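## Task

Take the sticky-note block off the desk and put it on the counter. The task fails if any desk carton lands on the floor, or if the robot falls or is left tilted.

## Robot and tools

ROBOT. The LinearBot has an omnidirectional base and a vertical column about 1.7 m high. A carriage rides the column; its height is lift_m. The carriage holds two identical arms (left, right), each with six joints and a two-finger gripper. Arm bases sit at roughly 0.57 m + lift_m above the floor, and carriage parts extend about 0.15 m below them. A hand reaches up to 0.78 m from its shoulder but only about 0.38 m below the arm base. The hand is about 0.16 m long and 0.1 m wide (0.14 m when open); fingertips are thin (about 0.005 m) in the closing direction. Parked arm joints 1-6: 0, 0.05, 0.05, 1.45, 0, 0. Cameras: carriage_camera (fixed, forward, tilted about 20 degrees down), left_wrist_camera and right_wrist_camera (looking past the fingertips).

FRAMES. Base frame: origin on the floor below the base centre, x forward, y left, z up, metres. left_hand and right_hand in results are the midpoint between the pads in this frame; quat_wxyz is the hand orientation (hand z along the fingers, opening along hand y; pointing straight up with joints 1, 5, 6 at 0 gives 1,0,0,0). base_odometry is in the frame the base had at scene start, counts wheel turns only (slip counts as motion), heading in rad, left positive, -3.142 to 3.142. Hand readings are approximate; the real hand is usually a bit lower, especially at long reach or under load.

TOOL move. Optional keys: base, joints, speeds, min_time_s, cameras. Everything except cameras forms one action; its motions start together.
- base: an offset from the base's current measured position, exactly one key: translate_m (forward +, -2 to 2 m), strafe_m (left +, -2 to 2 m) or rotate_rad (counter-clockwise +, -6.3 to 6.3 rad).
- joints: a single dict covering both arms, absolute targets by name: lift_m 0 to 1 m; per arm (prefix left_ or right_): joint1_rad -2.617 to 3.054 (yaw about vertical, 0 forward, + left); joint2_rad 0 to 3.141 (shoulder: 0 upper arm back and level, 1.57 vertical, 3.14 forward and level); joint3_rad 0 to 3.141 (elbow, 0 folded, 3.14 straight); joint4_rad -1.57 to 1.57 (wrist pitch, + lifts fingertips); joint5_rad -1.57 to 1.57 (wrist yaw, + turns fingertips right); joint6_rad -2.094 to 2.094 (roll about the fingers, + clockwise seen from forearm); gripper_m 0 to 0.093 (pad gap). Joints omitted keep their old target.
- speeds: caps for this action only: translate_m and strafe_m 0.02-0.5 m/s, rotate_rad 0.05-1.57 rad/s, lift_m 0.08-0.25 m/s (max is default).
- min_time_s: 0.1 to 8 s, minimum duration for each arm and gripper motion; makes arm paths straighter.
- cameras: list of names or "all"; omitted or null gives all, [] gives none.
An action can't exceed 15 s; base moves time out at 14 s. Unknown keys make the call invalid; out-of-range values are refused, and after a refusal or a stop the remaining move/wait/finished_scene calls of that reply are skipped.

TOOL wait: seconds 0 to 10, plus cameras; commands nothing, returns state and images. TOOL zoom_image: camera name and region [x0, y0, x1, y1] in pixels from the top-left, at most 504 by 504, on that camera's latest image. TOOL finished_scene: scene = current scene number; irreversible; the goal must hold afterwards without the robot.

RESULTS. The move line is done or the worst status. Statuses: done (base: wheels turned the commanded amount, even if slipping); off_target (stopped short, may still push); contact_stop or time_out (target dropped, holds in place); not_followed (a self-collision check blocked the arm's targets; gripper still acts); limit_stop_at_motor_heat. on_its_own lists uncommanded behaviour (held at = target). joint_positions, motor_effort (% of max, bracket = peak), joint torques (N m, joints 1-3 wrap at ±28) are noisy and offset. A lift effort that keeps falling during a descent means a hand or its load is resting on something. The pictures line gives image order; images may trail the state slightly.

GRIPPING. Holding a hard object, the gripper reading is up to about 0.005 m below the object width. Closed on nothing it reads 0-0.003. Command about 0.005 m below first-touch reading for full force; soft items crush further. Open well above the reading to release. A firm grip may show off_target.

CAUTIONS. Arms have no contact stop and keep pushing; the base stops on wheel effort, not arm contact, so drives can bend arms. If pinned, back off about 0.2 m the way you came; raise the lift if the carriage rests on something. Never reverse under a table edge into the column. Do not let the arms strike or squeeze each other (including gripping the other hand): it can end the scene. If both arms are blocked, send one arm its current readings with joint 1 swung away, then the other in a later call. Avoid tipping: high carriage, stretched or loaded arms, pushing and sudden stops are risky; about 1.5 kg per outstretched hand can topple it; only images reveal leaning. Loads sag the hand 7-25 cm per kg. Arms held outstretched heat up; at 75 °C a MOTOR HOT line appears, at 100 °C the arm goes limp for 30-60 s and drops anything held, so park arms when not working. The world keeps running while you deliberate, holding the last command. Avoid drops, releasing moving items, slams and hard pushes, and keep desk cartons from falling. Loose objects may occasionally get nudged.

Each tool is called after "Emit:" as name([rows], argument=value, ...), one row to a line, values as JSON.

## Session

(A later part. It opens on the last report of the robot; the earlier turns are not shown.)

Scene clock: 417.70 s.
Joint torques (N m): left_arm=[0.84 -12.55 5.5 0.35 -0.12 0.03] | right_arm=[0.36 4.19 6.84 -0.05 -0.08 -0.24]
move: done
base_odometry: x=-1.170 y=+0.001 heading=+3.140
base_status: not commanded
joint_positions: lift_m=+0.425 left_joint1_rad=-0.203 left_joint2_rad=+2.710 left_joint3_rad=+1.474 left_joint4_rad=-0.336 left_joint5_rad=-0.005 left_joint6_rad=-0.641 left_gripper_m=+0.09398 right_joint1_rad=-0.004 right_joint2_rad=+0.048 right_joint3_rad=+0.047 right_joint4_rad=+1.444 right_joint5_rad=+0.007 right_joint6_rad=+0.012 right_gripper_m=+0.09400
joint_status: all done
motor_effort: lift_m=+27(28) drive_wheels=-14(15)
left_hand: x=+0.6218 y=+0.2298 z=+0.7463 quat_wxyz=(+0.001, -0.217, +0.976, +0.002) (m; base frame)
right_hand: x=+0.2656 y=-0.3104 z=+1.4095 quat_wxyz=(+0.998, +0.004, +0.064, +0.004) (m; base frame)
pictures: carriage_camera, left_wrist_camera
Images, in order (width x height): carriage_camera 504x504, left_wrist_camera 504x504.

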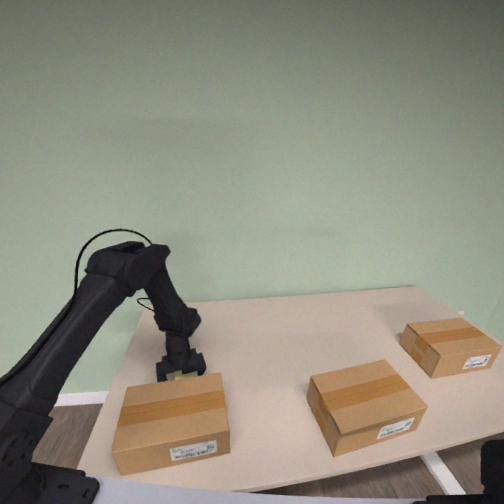

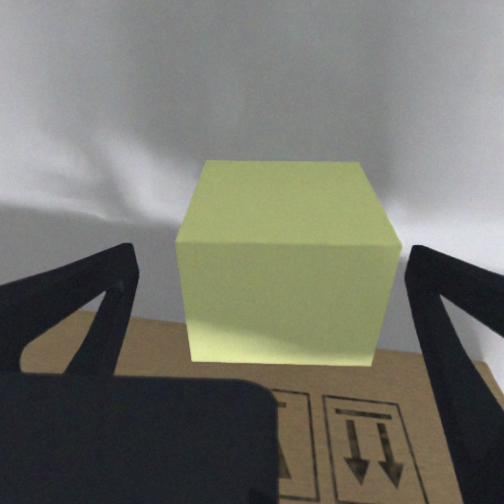

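Emit:
move(joints={"lift_m": 0.411}, speeds={"lift_m": 0.08}, cameras=["left_wrist_camera"])

Emit:
move(joints={"left_gripper_m": 0.05}, min_time_s=1.5, cameras=["left_wrist_camera"])

Scene clock: 426.23 s.
Joint torques (N m): left_arm=[1.01 -13.33 5.16 0.39 -0.12 0.04] | right_arm=[0.32 4.19 6.82 -0.05 -0.08 -0.25]
move: done
base_odometry: x=-1.170 y=+0.001 heading=+3.140
base_status: not commanded
joint_positions: lift_m=+0.411 left_joint1_rad=-0.203 left_joint2_rad=+2.719 left_joint3_rad=+1.477 left_joint4_rad=-0.341 left_joint5_rad=-0.005 left_joint6_rad=-0.640 left_gripper_m=+0.09398 right_joint1_rad=-0.004 right_joint2_rad=+0.048 right_joint3_rad=+0.047 right_joint4_rad=+1.444 right_joint5_rad=+0.007 right_joint6_rad=+0.012 right_gripper_m=+0.09400
joint_status: all done
motor_effort: lift_m=+27(28) drive_wheels=-13(16)
left_hand: x=+0.6186 y=+0.2305 z=+0.7291 quat_wxyz=(-0.005, -0.217, +0.976, +0.005) (m; base frame)
right_hand: x=+0.2656 y=-0.3104 z=+1.3955 quat_wxyz=(+0.998, +0.004, +0.064, +0.004) (m; base frame)
pictures: left_wrist_camera
Images, in order (width x height): left_wrist_camera 504x504.

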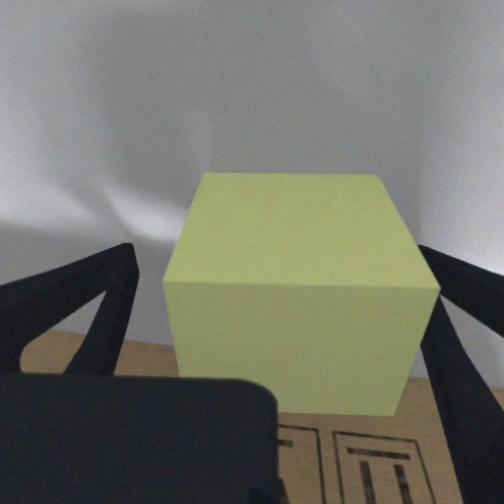

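Scene clock: 428.03 s.
Joint torques (N m): left_arm=[0.96 -13.42 5.15 0.39 -0.13 0.05] | right_arm=[0.32 4.18 6.82 -0.05 -0.08 -0.23]
move: done
base_odometry: x=-1.170 y=+0.001 heading=+3.140
base_status: not commanded
joint_positions: lift_m=+0.411 left_joint1_rad=-0.203 left_joint2_rad=+2.719 left_joint3_rad=+1.477 left_joint4_rad=-0.341 left_joint5_rad=-0.003 left_joint6_rad=-0.640 left_gripper_m=+0.05108 right_joint1_rad=-0.004 right_joint2_rad=+0.048 right_joint3_rad=+0.047 right_joint4_rad=+1.444 right_joint5_rad=+0.007 right_joint6_rad=+0.012 right_gripper_m=+0.09400
joint_status: all done
motor_effort: lift_m=+27(28) drive_wheels=-13(17)
left_hand: x=+0.6185 y=+0.2303 z=+0.7291 quat_wxyz=(-0.005, -0.217, +0.976, +0.004) (m; base frame)
right_hand: x=+0.2656 y=-0.3104 z=+1.3955 quat_wxyz=(+0.998, +0.004, +0.064, +0.004) (m; base frame)
pictures: left_wrist_camera
Images, in order (width x height): left_wrist_camera 504x504.

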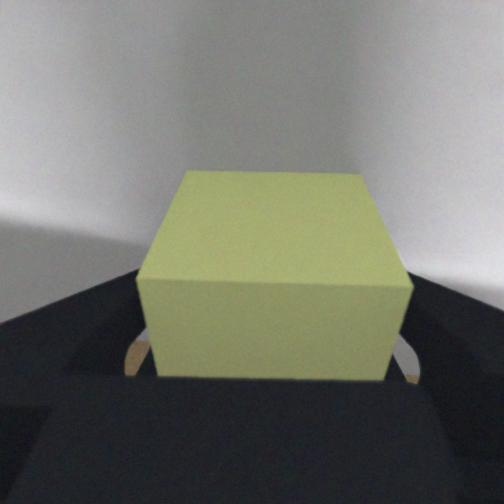

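Emit:
move(joints={"left_gripper_m": 0.043}, min_time_s=0.8, cameras=[])

Emit:
move(joints={"lift_m": 0.55}, cameras=["left_wrist_camera", "carriage_camera"])

Scene clock: 432.80 s.
Joint torques (N m): left_arm=[0.94 -13.38 5.16 0.39 -0.13 0.05] | right_arm=[0.35 4.18 6.82 -0.06 -0.09 -0.23]
move: off_target
base_odometry: x=-1.170 y=+0.001 heading=+3.140
base_status: not commanded
joint_positions: lift_m=+0.411 left_joint1_rad=-0.203 left_joint2_rad=+2.719 left_joint3_rad=+1.477 left_joint4_rad=-0.341 left_joint5_rad=-0.003 left_joint6_rad=-0.640 left_gripper_m=+0.05108 right_joint1_rad=-0.004 right_joint2_rad=+0.048 right_joint3_rad=+0.047 right_joint4_rad=+1.444 right_joint5_rad=+0.007 right_joint6_rad=+0.012 right_gripper_m=+0.09400
joint_status: left_gripper_m off_target (ended at +0.05107, target +0.04300)
motor_effort: lift_m=+27(28) drive_wheels=-13(16)
left_hand: x=+0.6185 y=+0.2303 z=+0.7291 quat_wxyz=(-0.005, -0.217, +0.976, +0.004) (m; base frame)
right_hand: x=+0.2656 y=-0.3104 z=+1.3955 quat_wxyz=(+0.998, +0.004, +0.064, +0.004) (m; base frame)
pictures: none
No camera images: "cameras" was empty.

Scene clock: 433.90 s.
Joint torques (N m): left_arm=[1.1 -14.61 5.07 0.39 -0.13 0.04] | right_arm=[0.36 4.21 6.83 -0.05 -0.08 -0.24]
move: done
base_odometry: x=-1.170 y=+0.001 heading=+3.140
base_status: not commanded
joint_positions: lift_m=+0.550 left_joint1_rad=-0.203 left_joint2_rad=+2.731 left_joint3_rad=+1.479 left_joint4_rad=-0.346 left_joint5_rad=-0.003 left_joint6_rad=-0.640 left_gripper_m=+0.05108 right_joint1_rad=-0.004 right_joint2_rad=+0.048 right_joint3_rad=+0.047 right_joint4_rad=+1.444 right_joint5_rad=+0.007 right_joint6_rad=+0.012 right_gripper_m=+0.09400
joint_status: all done
motor_effort: lift_m=+31(38) drive_wheels=-14(17)
left_hand: x=+0.6138 y=+0.2313 z=+0.8635 quat_wxyz=(-0.012, -0.217, +0.976, +0.007) (m; base frame)
right_hand: x=+0.2656 y=-0.3104 z=+1.5341 quat_wxyz=(+0.998, +0.004, +0.064, +0.004) (m; base frame)
pictures: carriage_camera, left_wrist_camera
Images, in order (width x height): carriage_camera 504x504, left_wrist_camera 504x504.

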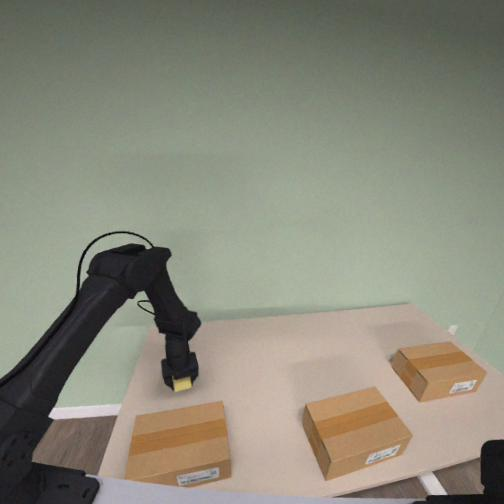

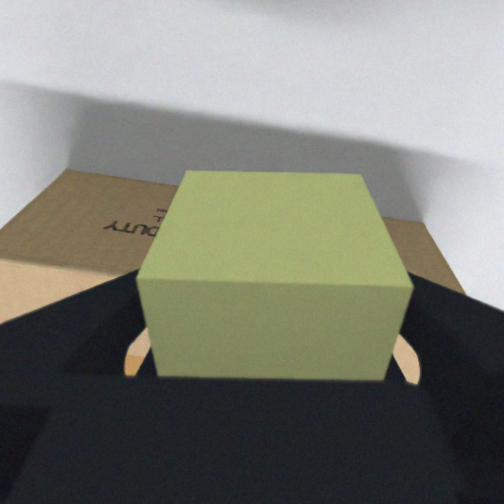

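Emit:
move(base={"translate_m": -0.6}, joints={"lift_m": 0.75}, cameras=[])

Emit:
move(base={"rotate_rad": 3.14}, cameras=["carriage_camera"])

Scene clock: 539.13 s.
Joint torques (N m): left_arm=[0.8 -14.65 4.77 0.43 -0.13 0.05] | right_arm=[0.32 4.19 6.87 -0.08 -0.09 -0.23]
move: done
base_odometry: x=-0.570 y=+0.001 heading=+3.141
base_status: done
joint_positions: lift_m=+0.750 left_joint1_rad=-0.201 left_joint2_rad=+2.732 left_joint3_rad=+1.480 left_joint4_rad=-0.348 left_joint5_rad=-0.003 left_joint6_rad=-0.640 left_gripper_m=+0.05107 right_joint1_rad=-0.004 right_joint2_rad=+0.048 right_joint3_rad=+0.046 right_joint4_rad=+1.446 right_joint5_rad=+0.007 right_joint6_rad=+0.012 right_gripper_m=+0.09400
joint_status: all done
motor_effort: lift_m=+31(38) drive_wheels=-9(23)
left_hand: x=+0.6140 y=+0.2318 z=+1.0634 quat_wxyz=(-0.012, -0.218, +0.976, +0.007) (m; base frame)
right_hand: x=+0.2652 y=-0.3104 z=+1.7341 quat_wxyz=(+0.998, +0.004, +0.063, +0.004) (m; base frame)
pictures: none
No camera images: "cameras" was empty.

Scene clock: 543.40 s.
Joint torques (N m): left_arm=[0.34 -14.76 4.14 0.43 -0.14 0.04] | right_arm=[0.31 4.21 6.86 -0.08 -0.07 -0.24]
move: done
base_odometry: x=-0.571 y=+0.001 heading=-0.003
base_status: done
joint_positions: lift_m=+0.750 left_joint1_rad=-0.195 left_joint2_rad=+2.732 left_joint3_rad=+1.488 left_joint4_rad=-0.344 left_joint5_rad=-0.003 left_joint6_rad=-0.640 left_gripper_m=+0.05105 right_joint1_rad=-0.004 right_joint2_rad=+0.048 right_joint3_rad=+0.046 right_joint4_rad=+1.446 right_joint5_rad=+0.007 right_joint6_rad=+0.012 right_gripper_m=+0.09402
joint_status: not commanded
motor_effort: lift_m=+31(31) drive_wheels=+7(18)
left_hand: x=+0.6186 y=+0.2335 z=+1.0643 quat_wxyz=(-0.008, -0.221, +0.975, +0.005) (m; base frame)
right_hand: x=+0.2653 y=-0.3104 z=+1.7341 quat_wxyz=(+0.998, +0.004, +0.063, +0.004) (m; base frame)
pictures: carriage_camera
Images, in order (width x height): carriage_camera 504x504.

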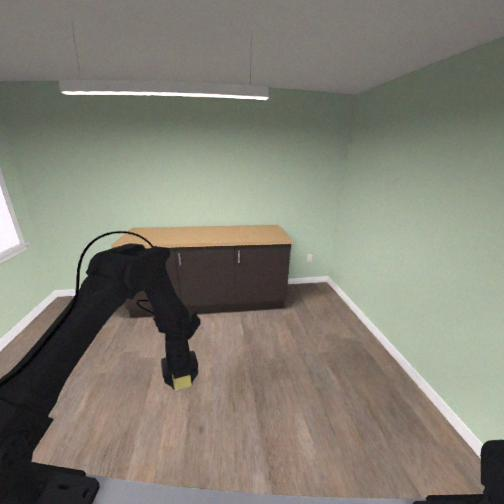

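Emit:
move(base={"translate_m": 1.9}, cameras=["carriage_camera", "left_wrist_camera"])

Scene clock: 551.67 s.
Joint torques (N m): left_arm=[0.5 -14.75 4.14 0.45 -0.13 0.04] | right_arm=[0.39 4.16 6.84 -0.08 -0.09 -0.24]
move: done
base_odometry: x=+1.329 y=+0.000 heading=-0.001
base_status: done
joint_positions: lift_m=+0.750 left_joint1_rad=-0.196 left_joint2_rad=+2.732 left_joint3_rad=+1.488 left_joint4_rad=-0.347 left_joint5_rad=-0.003 left_joint6_rad=-0.640 left_gripper_m=+0.05105 right_joint1_rad=-0.004 right_joint2_rad=+0.048 right_joint3_rad=+0.046 right_joint4_rad=+1.447 right_joint5_rad=+0.007 right_joint6_rad=+0.012 right_gripper_m=+0.09402
joint_status: not commanded
motor_effort: lift_m=+31(31) drive_wheels=-11(23)
left_hand: x=+0.6177 y=+0.2330 z=+1.0643 quat_wxyz=(-0.009, -0.220, +0.975, +0.006) (m; base frame)
right_hand: x=+0.2650 y=-0.3104 z=+1.7341 quat_wxyz=(+0.998, +0.004, +0.063, +0.004) (m; base frame)
pictures: carriage_camera, left_wrist_camera
Images, in order (width x height): carriage_camera 504x504, left_wrist_camera 504x504.

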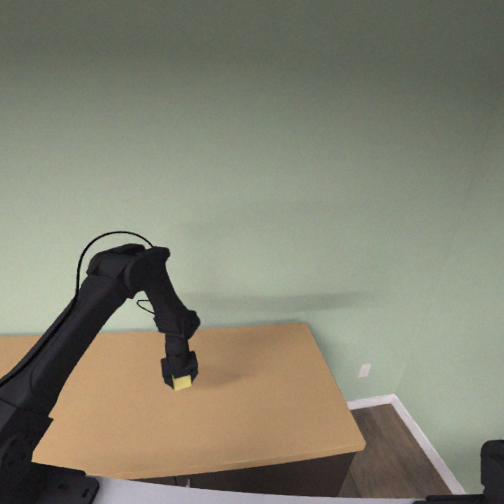

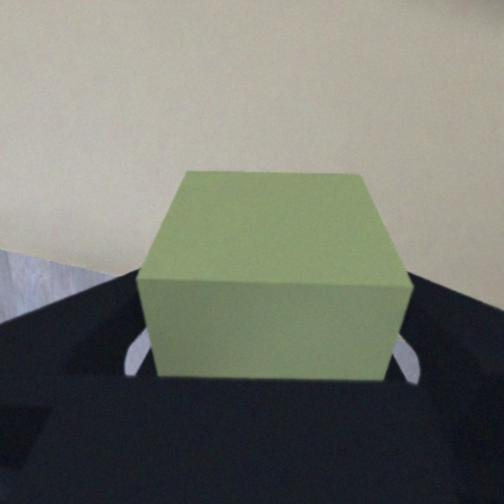

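Emit:
move(joints={"lift_m": 0.63}, cameras=["left_wrist_camera"])

Emit:
move(joints={"lift_m": 0.61}, speeds={"lift_m": 0.08}, cameras=[])

Emit:
move(joints={"lift_m": 0.6}, speeds={"lift_m": 0.08}, cameras=["left_wrist_camera"])

Scene clock: 564.97 s.
Joint torques (N m): left_arm=[0.5 -14.71 4.11 0.45 -0.12 0.03] | right_arm=[0.35 4.22 6.83 -0.09 -0.08 -0.23]
move: done
base_odometry: x=+1.329 y=+0.000 heading=-0.001
base_status: not commanded
joint_positions: lift_m=+0.630 left_joint1_rad=-0.196 left_joint2_rad=+2.732 left_joint3_rad=+1.488 left_joint4_rad=-0.347 left_joint5_rad=-0.003 left_joint6_rad=-0.640 left_gripper_m=+0.05105 right_joint1_rad=-0.004 right_joint2_rad=+0.048 right_joint3_rad=+0.046 right_joint4_rad=+1.447 right_joint5_rad=+0.007 right_joint6_rad=+0.012 right_gripper_m=+0.09402
joint_status: all done
motor_effort: lift_m=+28(29) drive_wheels=-10(11)
left_hand: x=+0.6176 y=+0.2331 z=+0.9444 quat_wxyz=(-0.009, -0.220, +0.975, +0.006) (m; base frame)
right_hand: x=+0.2650 y=-0.3104 z=+1.6144 quat_wxyz=(+0.998, +0.004, +0.063, +0.004) (m; base frame)
pictures: left_wrist_camera
Images, in order (width x height): left_wrist_camera 504x504.

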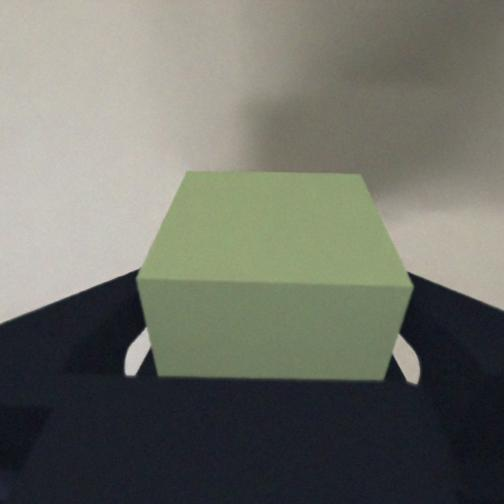

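Scene clock: 565.57 s.
Joint torques (N m): left_arm=[0.44 -14.76 4.11 0.46 -0.13 0.04] | right_arm=[0.32 4.22 6.83 -0.07 -0.08 -0.23]
move: done
base_odometry: x=+1.329 y=+0.000 heading=-0.001
base_status: not commanded
joint_positions: lift_m=+0.610 left_joint1_rad=-0.196 left_joint2_rad=+2.733 left_joint3_rad=+1.488 left_joint4_rad=-0.348 left_joint5_rad=-0.003 left_joint6_rad=-0.640 left_gripper_m=+0.05105 right_joint1_rad=-0.004 right_joint2_rad=+0.048 right_joint3_rad=+0.046 right_joint4_rad=+1.447 right_joint5_rad=+0.007 right_joint6_rad=+0.012 right_gripper_m=+0.09402
joint_status: all done
motor_effort: lift_m=+28(29) drive_wheels=-11(13)
left_hand: x=+0.6173 y=+0.2331 z=+0.9243 quat_wxyz=(-0.010, -0.220, +0.975, +0.006) (m; base frame)
right_hand: x=+0.2650 y=-0.3104 z=+1.5944 quat_wxyz=(+0.998, +0.004, +0.063, +0.004) (m; base frame)
pictures: none
No camera images: "cameras" was empty.

Scene clock: 566.07 s.
Joint torques (N m): left_arm=[0.47 -13.83 4.1 0.58 -0.13 0.03] | right_arm=[0.35 4.23 6.83 -0.08 -0.09 -0.24]
move: done
base_odometry: x=+1.329 y=+0.000 heading=-0.001
base_status: not commanded
joint_positions: lift_m=+0.600 left_joint1_rad=-0.196 left_joint2_rad=+2.723 left_joint3_rad=+1.488 left_joint4_rad=-0.358 left_joint5_rad=-0.003 left_joint6_rad=-0.639 left_gripper_m=+0.05105 right_joint1_rad=-0.004 right_joint2_rad=+0.048 right_joint3_rad=+0.046 right_joint4_rad=+1.447 right_joint5_rad=+0.007 right_joint6_rad=+0.012 right_gripper_m=+0.09402
joint_status: all done
motor_effort: lift_m=+25(26) drive_wheels=-11(11)
left_hand: x=+0.6187 y=+0.2328 z=+0.9184 quat_wxyz=(-0.009, -0.220, +0.976, +0.006) (m; base frame)
right_hand: x=+0.2650 y=-0.3104 z=+1.5846 quat_wxyz=(+0.998, +0.004, +0.063, +0.004) (m; base frame)
pictures: left_wrist_camera
Images, in order (width x height): left_wrist_camera 504x504.

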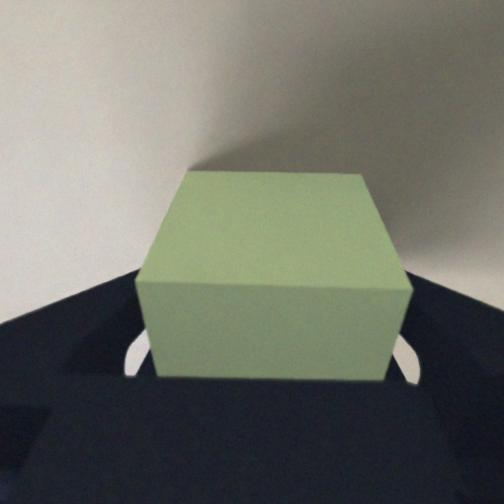

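Emit:
move(joints={"left_gripper_m": 0.093}, min_time_s=1.5, cameras=["left_wrist_camera"])

Emit:
move(joints={"lift_m": 0.75}, cameras=["left_wrist_camera", "carriage_camera"])

Scene clock: 572.57 s.
Joint torques (N m): left_arm=[0.46 -13.87 4.05 0.54 -0.14 0.04] | right_arm=[0.32 4.22 6.87 -0.1 -0.08 -0.24]
move: done
base_odometry: x=+1.329 y=+0.000 heading=-0.001
base_status: not commanded
joint_positions: lift_m=+0.600 left_joint1_rad=-0.196 left_joint2_rad=+2.723 left_joint3_rad=+1.488 left_joint4_rad=-0.355 left_joint5_rad=-0.003 left_joint6_rad=-0.639 left_gripper_m=+0.09294 right_joint1_rad=-0.004 right_joint2_rad=+0.048 right_joint3_rad=+0.046 right_joint4_rad=+1.447 right_joint5_rad=+0.007 right_joint6_rad=+0.012 right_gripper_m=+0.09402
joint_status: all done
motor_effort: lift_m=+25(26) drive_wheels=+5(11)
left_hand: x=+0.6193 y=+0.2326 z=+0.9184 quat_wxyz=(-0.008, -0.220, +0.976, +0.005) (m; base frame)
right_hand: x=+0.2650 y=-0.3104 z=+1.5846 quat_wxyz=(+0.998, +0.004, +0.063, +0.004) (m; base frame)
pictures: left_wrist_camera
Images, in order (width x height): left_wrist_camera 504x504.

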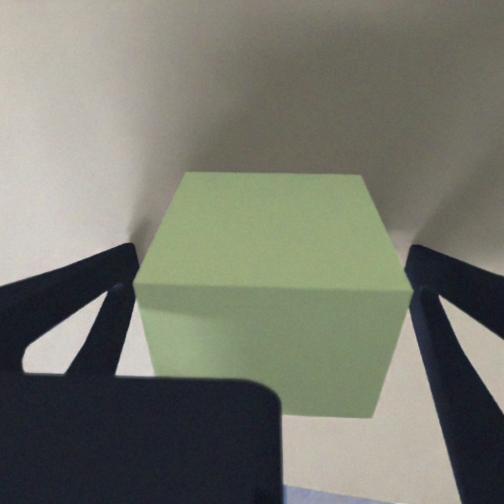

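Scene clock: 573.70 s.
Joint torques (N m): left_arm=[0.47 -14.09 4.04 0.48 -0.15 0.03] | right_arm=[0.35 4.19 6.89 -0.08 -0.08 -0.25]
move: done
base_odometry: x=+1.329 y=+0.000 heading=-0.001
base_status: not commanded
joint_positions: lift_m=+0.750 left_joint1_rad=-0.196 left_joint2_rad=+2.727 left_joint3_rad=+1.488 left_joint4_rad=-0.352 left_joint5_rad=-0.003 left_joint6_rad=-0.639 left_gripper_m=+0.09294 right_joint1_rad=-0.004 right_joint2_rad=+0.048 right_joint3_rad=+0.046 right_joint4_rad=+1.447 right_joint5_rad=+0.007 right_joint6_rad=+0.012 right_gripper_m=+0.09402
joint_status: all done
motor_effort: lift_m=+31(38) drive_wheels=-11(11)
left_hand: x=+0.6187 y=+0.2328 z=+1.0665 quat_wxyz=(-0.009, -0.220, +0.976, +0.005) (m; base frame)
right_hand: x=+0.2650 y=-0.3104 z=+1.7341 quat_wxyz=(+0.998, +0.004, +0.063, +0.004) (m; base frame)
pictures: carriage_camera, left_wrist_camera
Images, in order (width x height): carriage_camera 504x504, left_wrist_camera 504x504.

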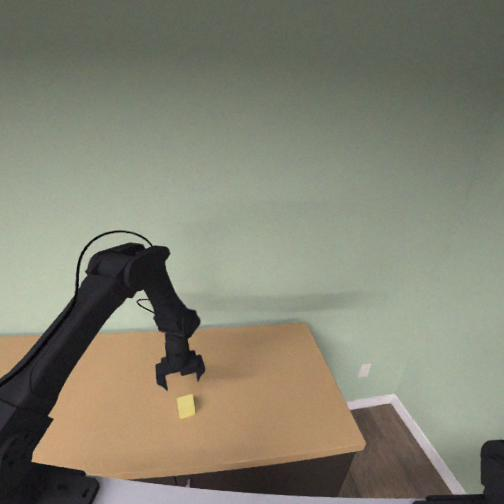

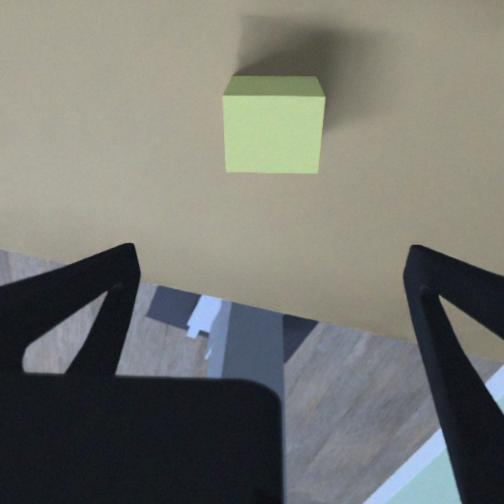

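Emit:
move(joints={"left_joint1_rad": 0, "left_joint2_rad": 0.05, "left_joint3_rad": 0.05, "left_joint4_rad": 1.45, "left_joint5_rad": 0, "left_joint6_rad": 0}, cameras=[])

Emit:
move(base={"strafe_m": 0.5}, joints={"right_joint1_rad": 0.1, "right_joint2_rad": 2.795, "right_joint3_rad": 1.67, "right_joint4_rad": -0.466, "right_joint5_rad": 0, "right_joint6_rad": 0}, min_time_s=2, cameras=["right_wrist_camera", "carriage_camera"])

Emit:
zoom_image(camera="right_wrist_camera", region=[126, 0, 378, 252])

Scene clock: 645.10 s.
Joint torques (N m): left_arm=[1.02 3.45 4.66 -0.07 -0.09 0.04] | right_arm=[0.36 4.26 6.83 -0.08 -0.08 -0.24]
move: done
base_odometry: x=+1.329 y=+0.000 heading=-0.001
base_status: not commanded
joint_positions: lift_m=+0.750 left_joint1_rad=-0.005 left_joint2_rad=+0.059 left_joint3_rad=+0.063 left_joint4_rad=+1.435 left_joint5_rad=-0.002 left_joint6_rad=-0.009 left_gripper_m=+0.09295 right_joint1_rad=-0.004 right_joint2_rad=+0.048 right_joint3_rad=+0.046 right_joint4_rad=+1.447 right_joint5_rad=+0.007 right_joint6_rad=+0.012 right_gripper_m=+0.09402
joint_status: all done
motor_effort: lift_m=+31(31) drive_wheels=+8(12)
left_hand: x=+0.2663 y=+0.3092 z=+1.7382 quat_wxyz=(+0.998, -0.001, +0.066, -0.007) (m; base frame)
right_hand: x=+0.2650 y=-0.3104 z=+1.7341 quat_wxyz=(+0.998, +0.004, +0.063, +0.004) (m; base frame)
pictures: none
No camera images: "cameras" was empty.

Scene clock: 648.23 s.
Joint torques (N m): left_arm=[0.95 3.49 4.6 -0.1 -0.09 0.05] | right_arm=[0.08 -13 6.23 0.12 -0.05 -0.24]
move: done
base_odometry: x=+1.331 y=+0.500 heading=-0.002
base_status: done
joint_positions: lift_m=+0.750 left_joint1_rad=-0.004 left_joint2_rad=+0.059 left_joint3_rad=+0.063 left_joint4_rad=+1.440 left_joint5_rad=-0.002 left_joint6_rad=-0.008 left_gripper_m=+0.09295 right_joint1_rad=+0.098 right_joint2_rad=+2.796 right_joint3_rad=+1.654 right_joint4_rad=-0.449 right_joint5_rad=+0.006 right_joint6_rad=+0.012 right_gripper_m=+0.09402
joint_status: all done
motor_effort: lift_m=+30(31) drive_wheels=-7(11)
left_hand: x=+0.2650 y=+0.3092 z=+1.7384 quat_wxyz=(+0.998, -0.001, +0.063, -0.006) (m; base frame)
right_hand: x=+0.6506 y=-0.2689 z=+1.0634 quat_wxyz=(-0.010, -0.043, +0.999, -0.004) (m; base frame)
pictures: carriage_camera, right_wrist_camera
Images, in order (width x height): carriage_camera 504x504, right_wrist_camera 504x504.

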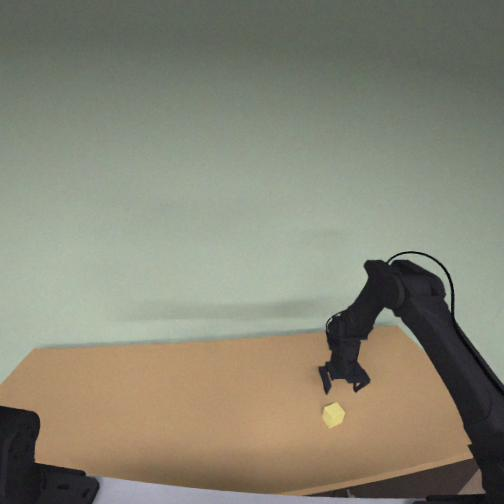

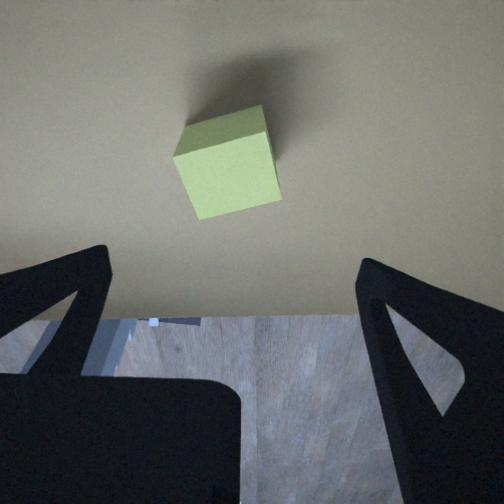

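Scaled by 2.000 from the camera's 504x504 image, which has a finer 720x720 frame.

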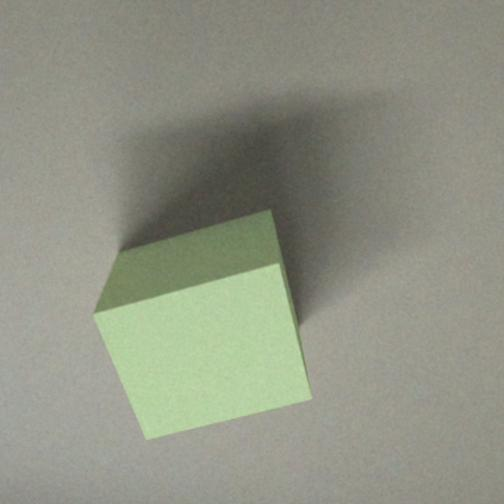

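Emit:
move(joints={"lift_m": 0.66, "right_joint1_rad": 0.104, "right_joint2_rad": 2.71, "right_joint3_rad": 1.49, "right_joint4_rad": -0.355, "right_joint5_rad": 0, "right_joint6_rad": -0.31}, min_time_s=1, cameras=["right_wrist_camera"])

Scene clock: 665.27 s.
Joint torques (N m): left_arm=[0.94 3.78 5.16 -0.12 -0.1 0.04] | right_arm=[0.47 -15.68 3.49 0.44 -0.07 -0.26]
move: done
base_odometry: x=+1.331 y=+0.500 heading=-0.002
base_status: not commanded
joint_positions: lift_m=+0.660 left_joint1_rad=-0.004 left_joint2_rad=+0.056 left_joint3_rad=+0.058 left_joint4_rad=+1.441 left_joint5_rad=-0.002 left_joint6_rad=-0.008 left_gripper_m=+0.09295 right_joint1_rad=+0.098 right_joint2_rad=+2.747 right_joint3_rad=+1.494 right_joint4_rad=-0.375 right_joint5_rad=+0.006 right_joint6_rad=-0.295 right_gripper_m=+0.09402
joint_status: all done
motor_effort: lift_m=+27(29) drive_wheels=-5(8)
left_hand: x=+0.2655 y=+0.3092 z=+1.6473 quat_wxyz=(+0.998, -0.001, +0.064, -0.006) (m; base frame)
right_hand: x=+0.6144 y=-0.2724 z=+0.9703 quat_wxyz=(-0.028, -0.195, +0.980, +0.000) (m; base frame)
pictures: right_wrist_camera
Images, in order (width x height): right_wrist_camera 504x504.

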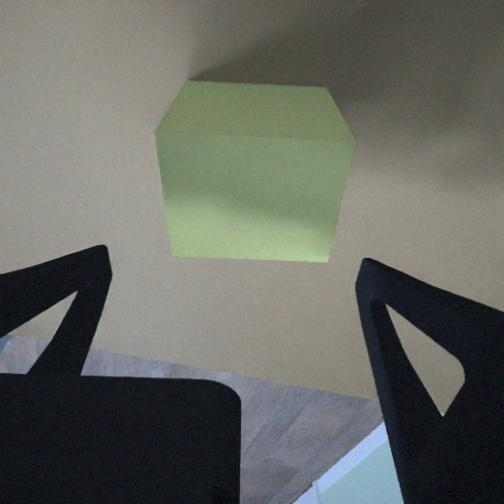

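Emit:
move(joints={"lift_m": 0.615, "right_joint1_rad": 0.104, "right_joint2_rad": 2.68, "right_joint3_rad": 1.525, "right_joint4_rad": -0.37, "right_joint5_rad": 0, "right_joint6_rad": -0.295}, min_time_s=0.7, cameras=["right_wrist_camera"])

Scene clock: 680.03 s.
Joint torques (N m): left_arm=[0.94 3.84 5.27 -0.11 -0.1 0.03] | right_arm=[0.47 -16.1 5.71 0.33 -0.08 -0.1]
move: done
base_odometry: x=+1.331 y=+0.500 heading=-0.002
base_status: not commanded
joint_positions: lift_m=+0.615 left_joint1_rad=-0.004 left_joint2_rad=+0.056 left_joint3_rad=+0.057 left_joint4_rad=+1.441 left_joint5_rad=-0.002 left_joint6_rad=-0.008 left_gripper_m=+0.09295 right_joint1_rad=+0.098 right_joint2_rad=+2.719 right_joint3_rad=+1.511 right_joint4_rad=-0.369 right_joint5_rad=+0.006 right_joint6_rad=-0.296 right_gripper_m=+0.09402
joint_status: all done
motor_effort: lift_m=+28(29) drive_wheels=-4(7)
left_hand: x=+0.2654 y=+0.3092 z=+1.6022 quat_wxyz=(+0.998, -0.001, +0.064, -0.006) (m; base frame)
right_hand: x=+0.6331 y=-0.2706 z=+0.9379 quat_wxyz=(-0.004, -0.196, +0.981, -0.003) (m; base frame)
pictures: right_wrist_camera
Images, in order (width x height): right_wrist_camera 504x504.

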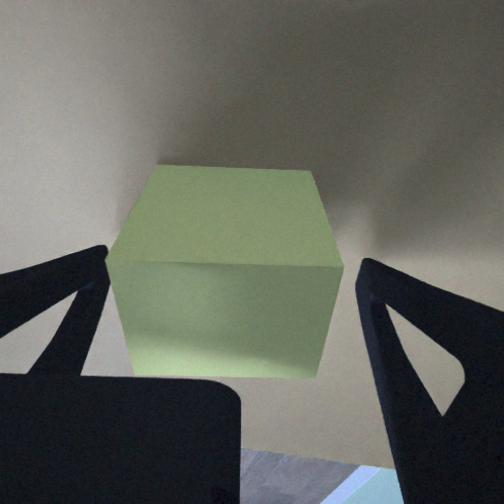

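Emit:
move(joints={"lift_m": 0.78}, cameras=["right_wrist_camera"])

Emit:
move(joints={"right_joint1_rad": 0, "right_joint2_rad": 0.05, "right_joint3_rad": 0.05, "right_joint4_rad": 1.45, "right_joint5_rad": 0, "right_joint6_rad": 0}, cameras=["carriage_camera"])

Scene clock: 692.43 s.
Joint torques (N m): left_arm=[0.91 3.86 5.16 -0.12 -0.1 0.03] | right_arm=[0.46 -14.61 5.35 0.38 -0.07 -0.1]
move: done
base_odometry: x=+1.331 y=+0.500 heading=-0.002
base_status: not commanded
joint_positions: lift_m=+0.780 left_joint1_rad=-0.004 left_joint2_rad=+0.055 left_joint3_rad=+0.057 left_joint4_rad=+1.442 left_joint5_rad=-0.002 left_joint6_rad=-0.008 left_gripper_m=+0.09295 right_joint1_rad=+0.098 right_joint2_rad=+2.703 right_joint3_rad=+1.516 right_joint4_rad=-0.370 right_joint5_rad=+0.006 right_joint6_rad=-0.296 right_gripper_m=+0.09402
joint_status: all done
motor_effort: lift_m=+31(38) drive_wheels=-4(6)
left_hand: x=+0.2650 y=+0.3092 z=+1.7669 quat_wxyz=(+0.998, -0.001, +0.063, -0.006) (m; base frame)
right_hand: x=+0.6406 y=-0.2699 z=+1.1095 quat_wxyz=(+0.006, -0.196, +0.981, -0.004) (m; base frame)
pictures: right_wrist_camera
Images, in order (width x height): right_wrist_camera 504x504.

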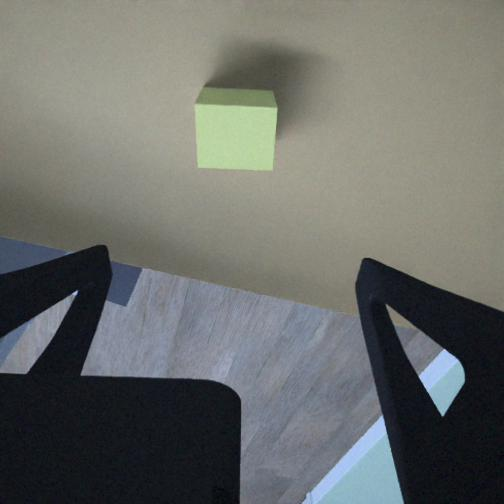

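Scene clock: 694.73 s.
Joint torques (N m): left_arm=[0.9 3.82 5.23 -0.13 -0.1 0.05] | right_arm=[-0.69 3.69 6.01 0.11 -0.07 0.01]
move: done
base_odometry: x=+1.331 y=+0.500 heading=-0.002
base_status: not commanded
joint_positions: lift_m=+0.780 left_joint1_rad=-0.004 left_joint2_rad=+0.055 left_joint3_rad=+0.057 left_joint4_rad=+1.443 left_joint5_rad=-0.002 left_joint6_rad=-0.008 left_gripper_m=+0.09295 right_joint1_rad=+0.008 right_joint2_rad=+0.054 right_joint3_rad=+0.055 right_joint4_rad=+1.431 right_joint5_rad=+0.006 right_joint6_rad=-0.014 right_gripper_m=+0.09402
joint_status: all done
motor_effort: lift_m=+31(31) drive_wheels=+1(7)
left_hand: x=+0.2649 y=+0.3092 z=+1.7670 quat_wxyz=(+0.998, -0.001, +0.063, -0.006) (m; base frame)
right_hand: x=+0.2681 y=-0.3098 z=+1.7659 quat_wxyz=(+0.998, +0.002, +0.069, -0.003) (m; base frame)
pictures: carriage_camera
Images, in order (width x height): carriage_camera 504x504.

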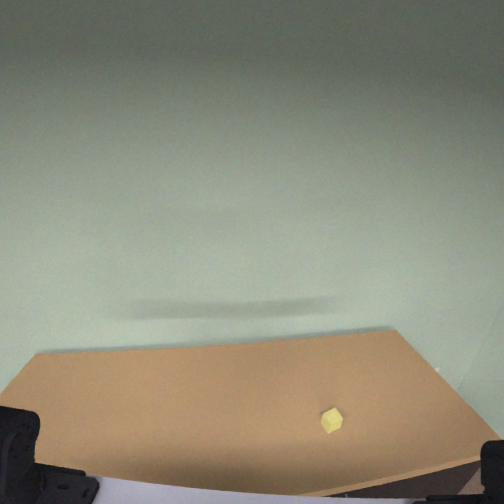

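Emit:
finished_scene(scene=1)

The scene is finished: the task was done.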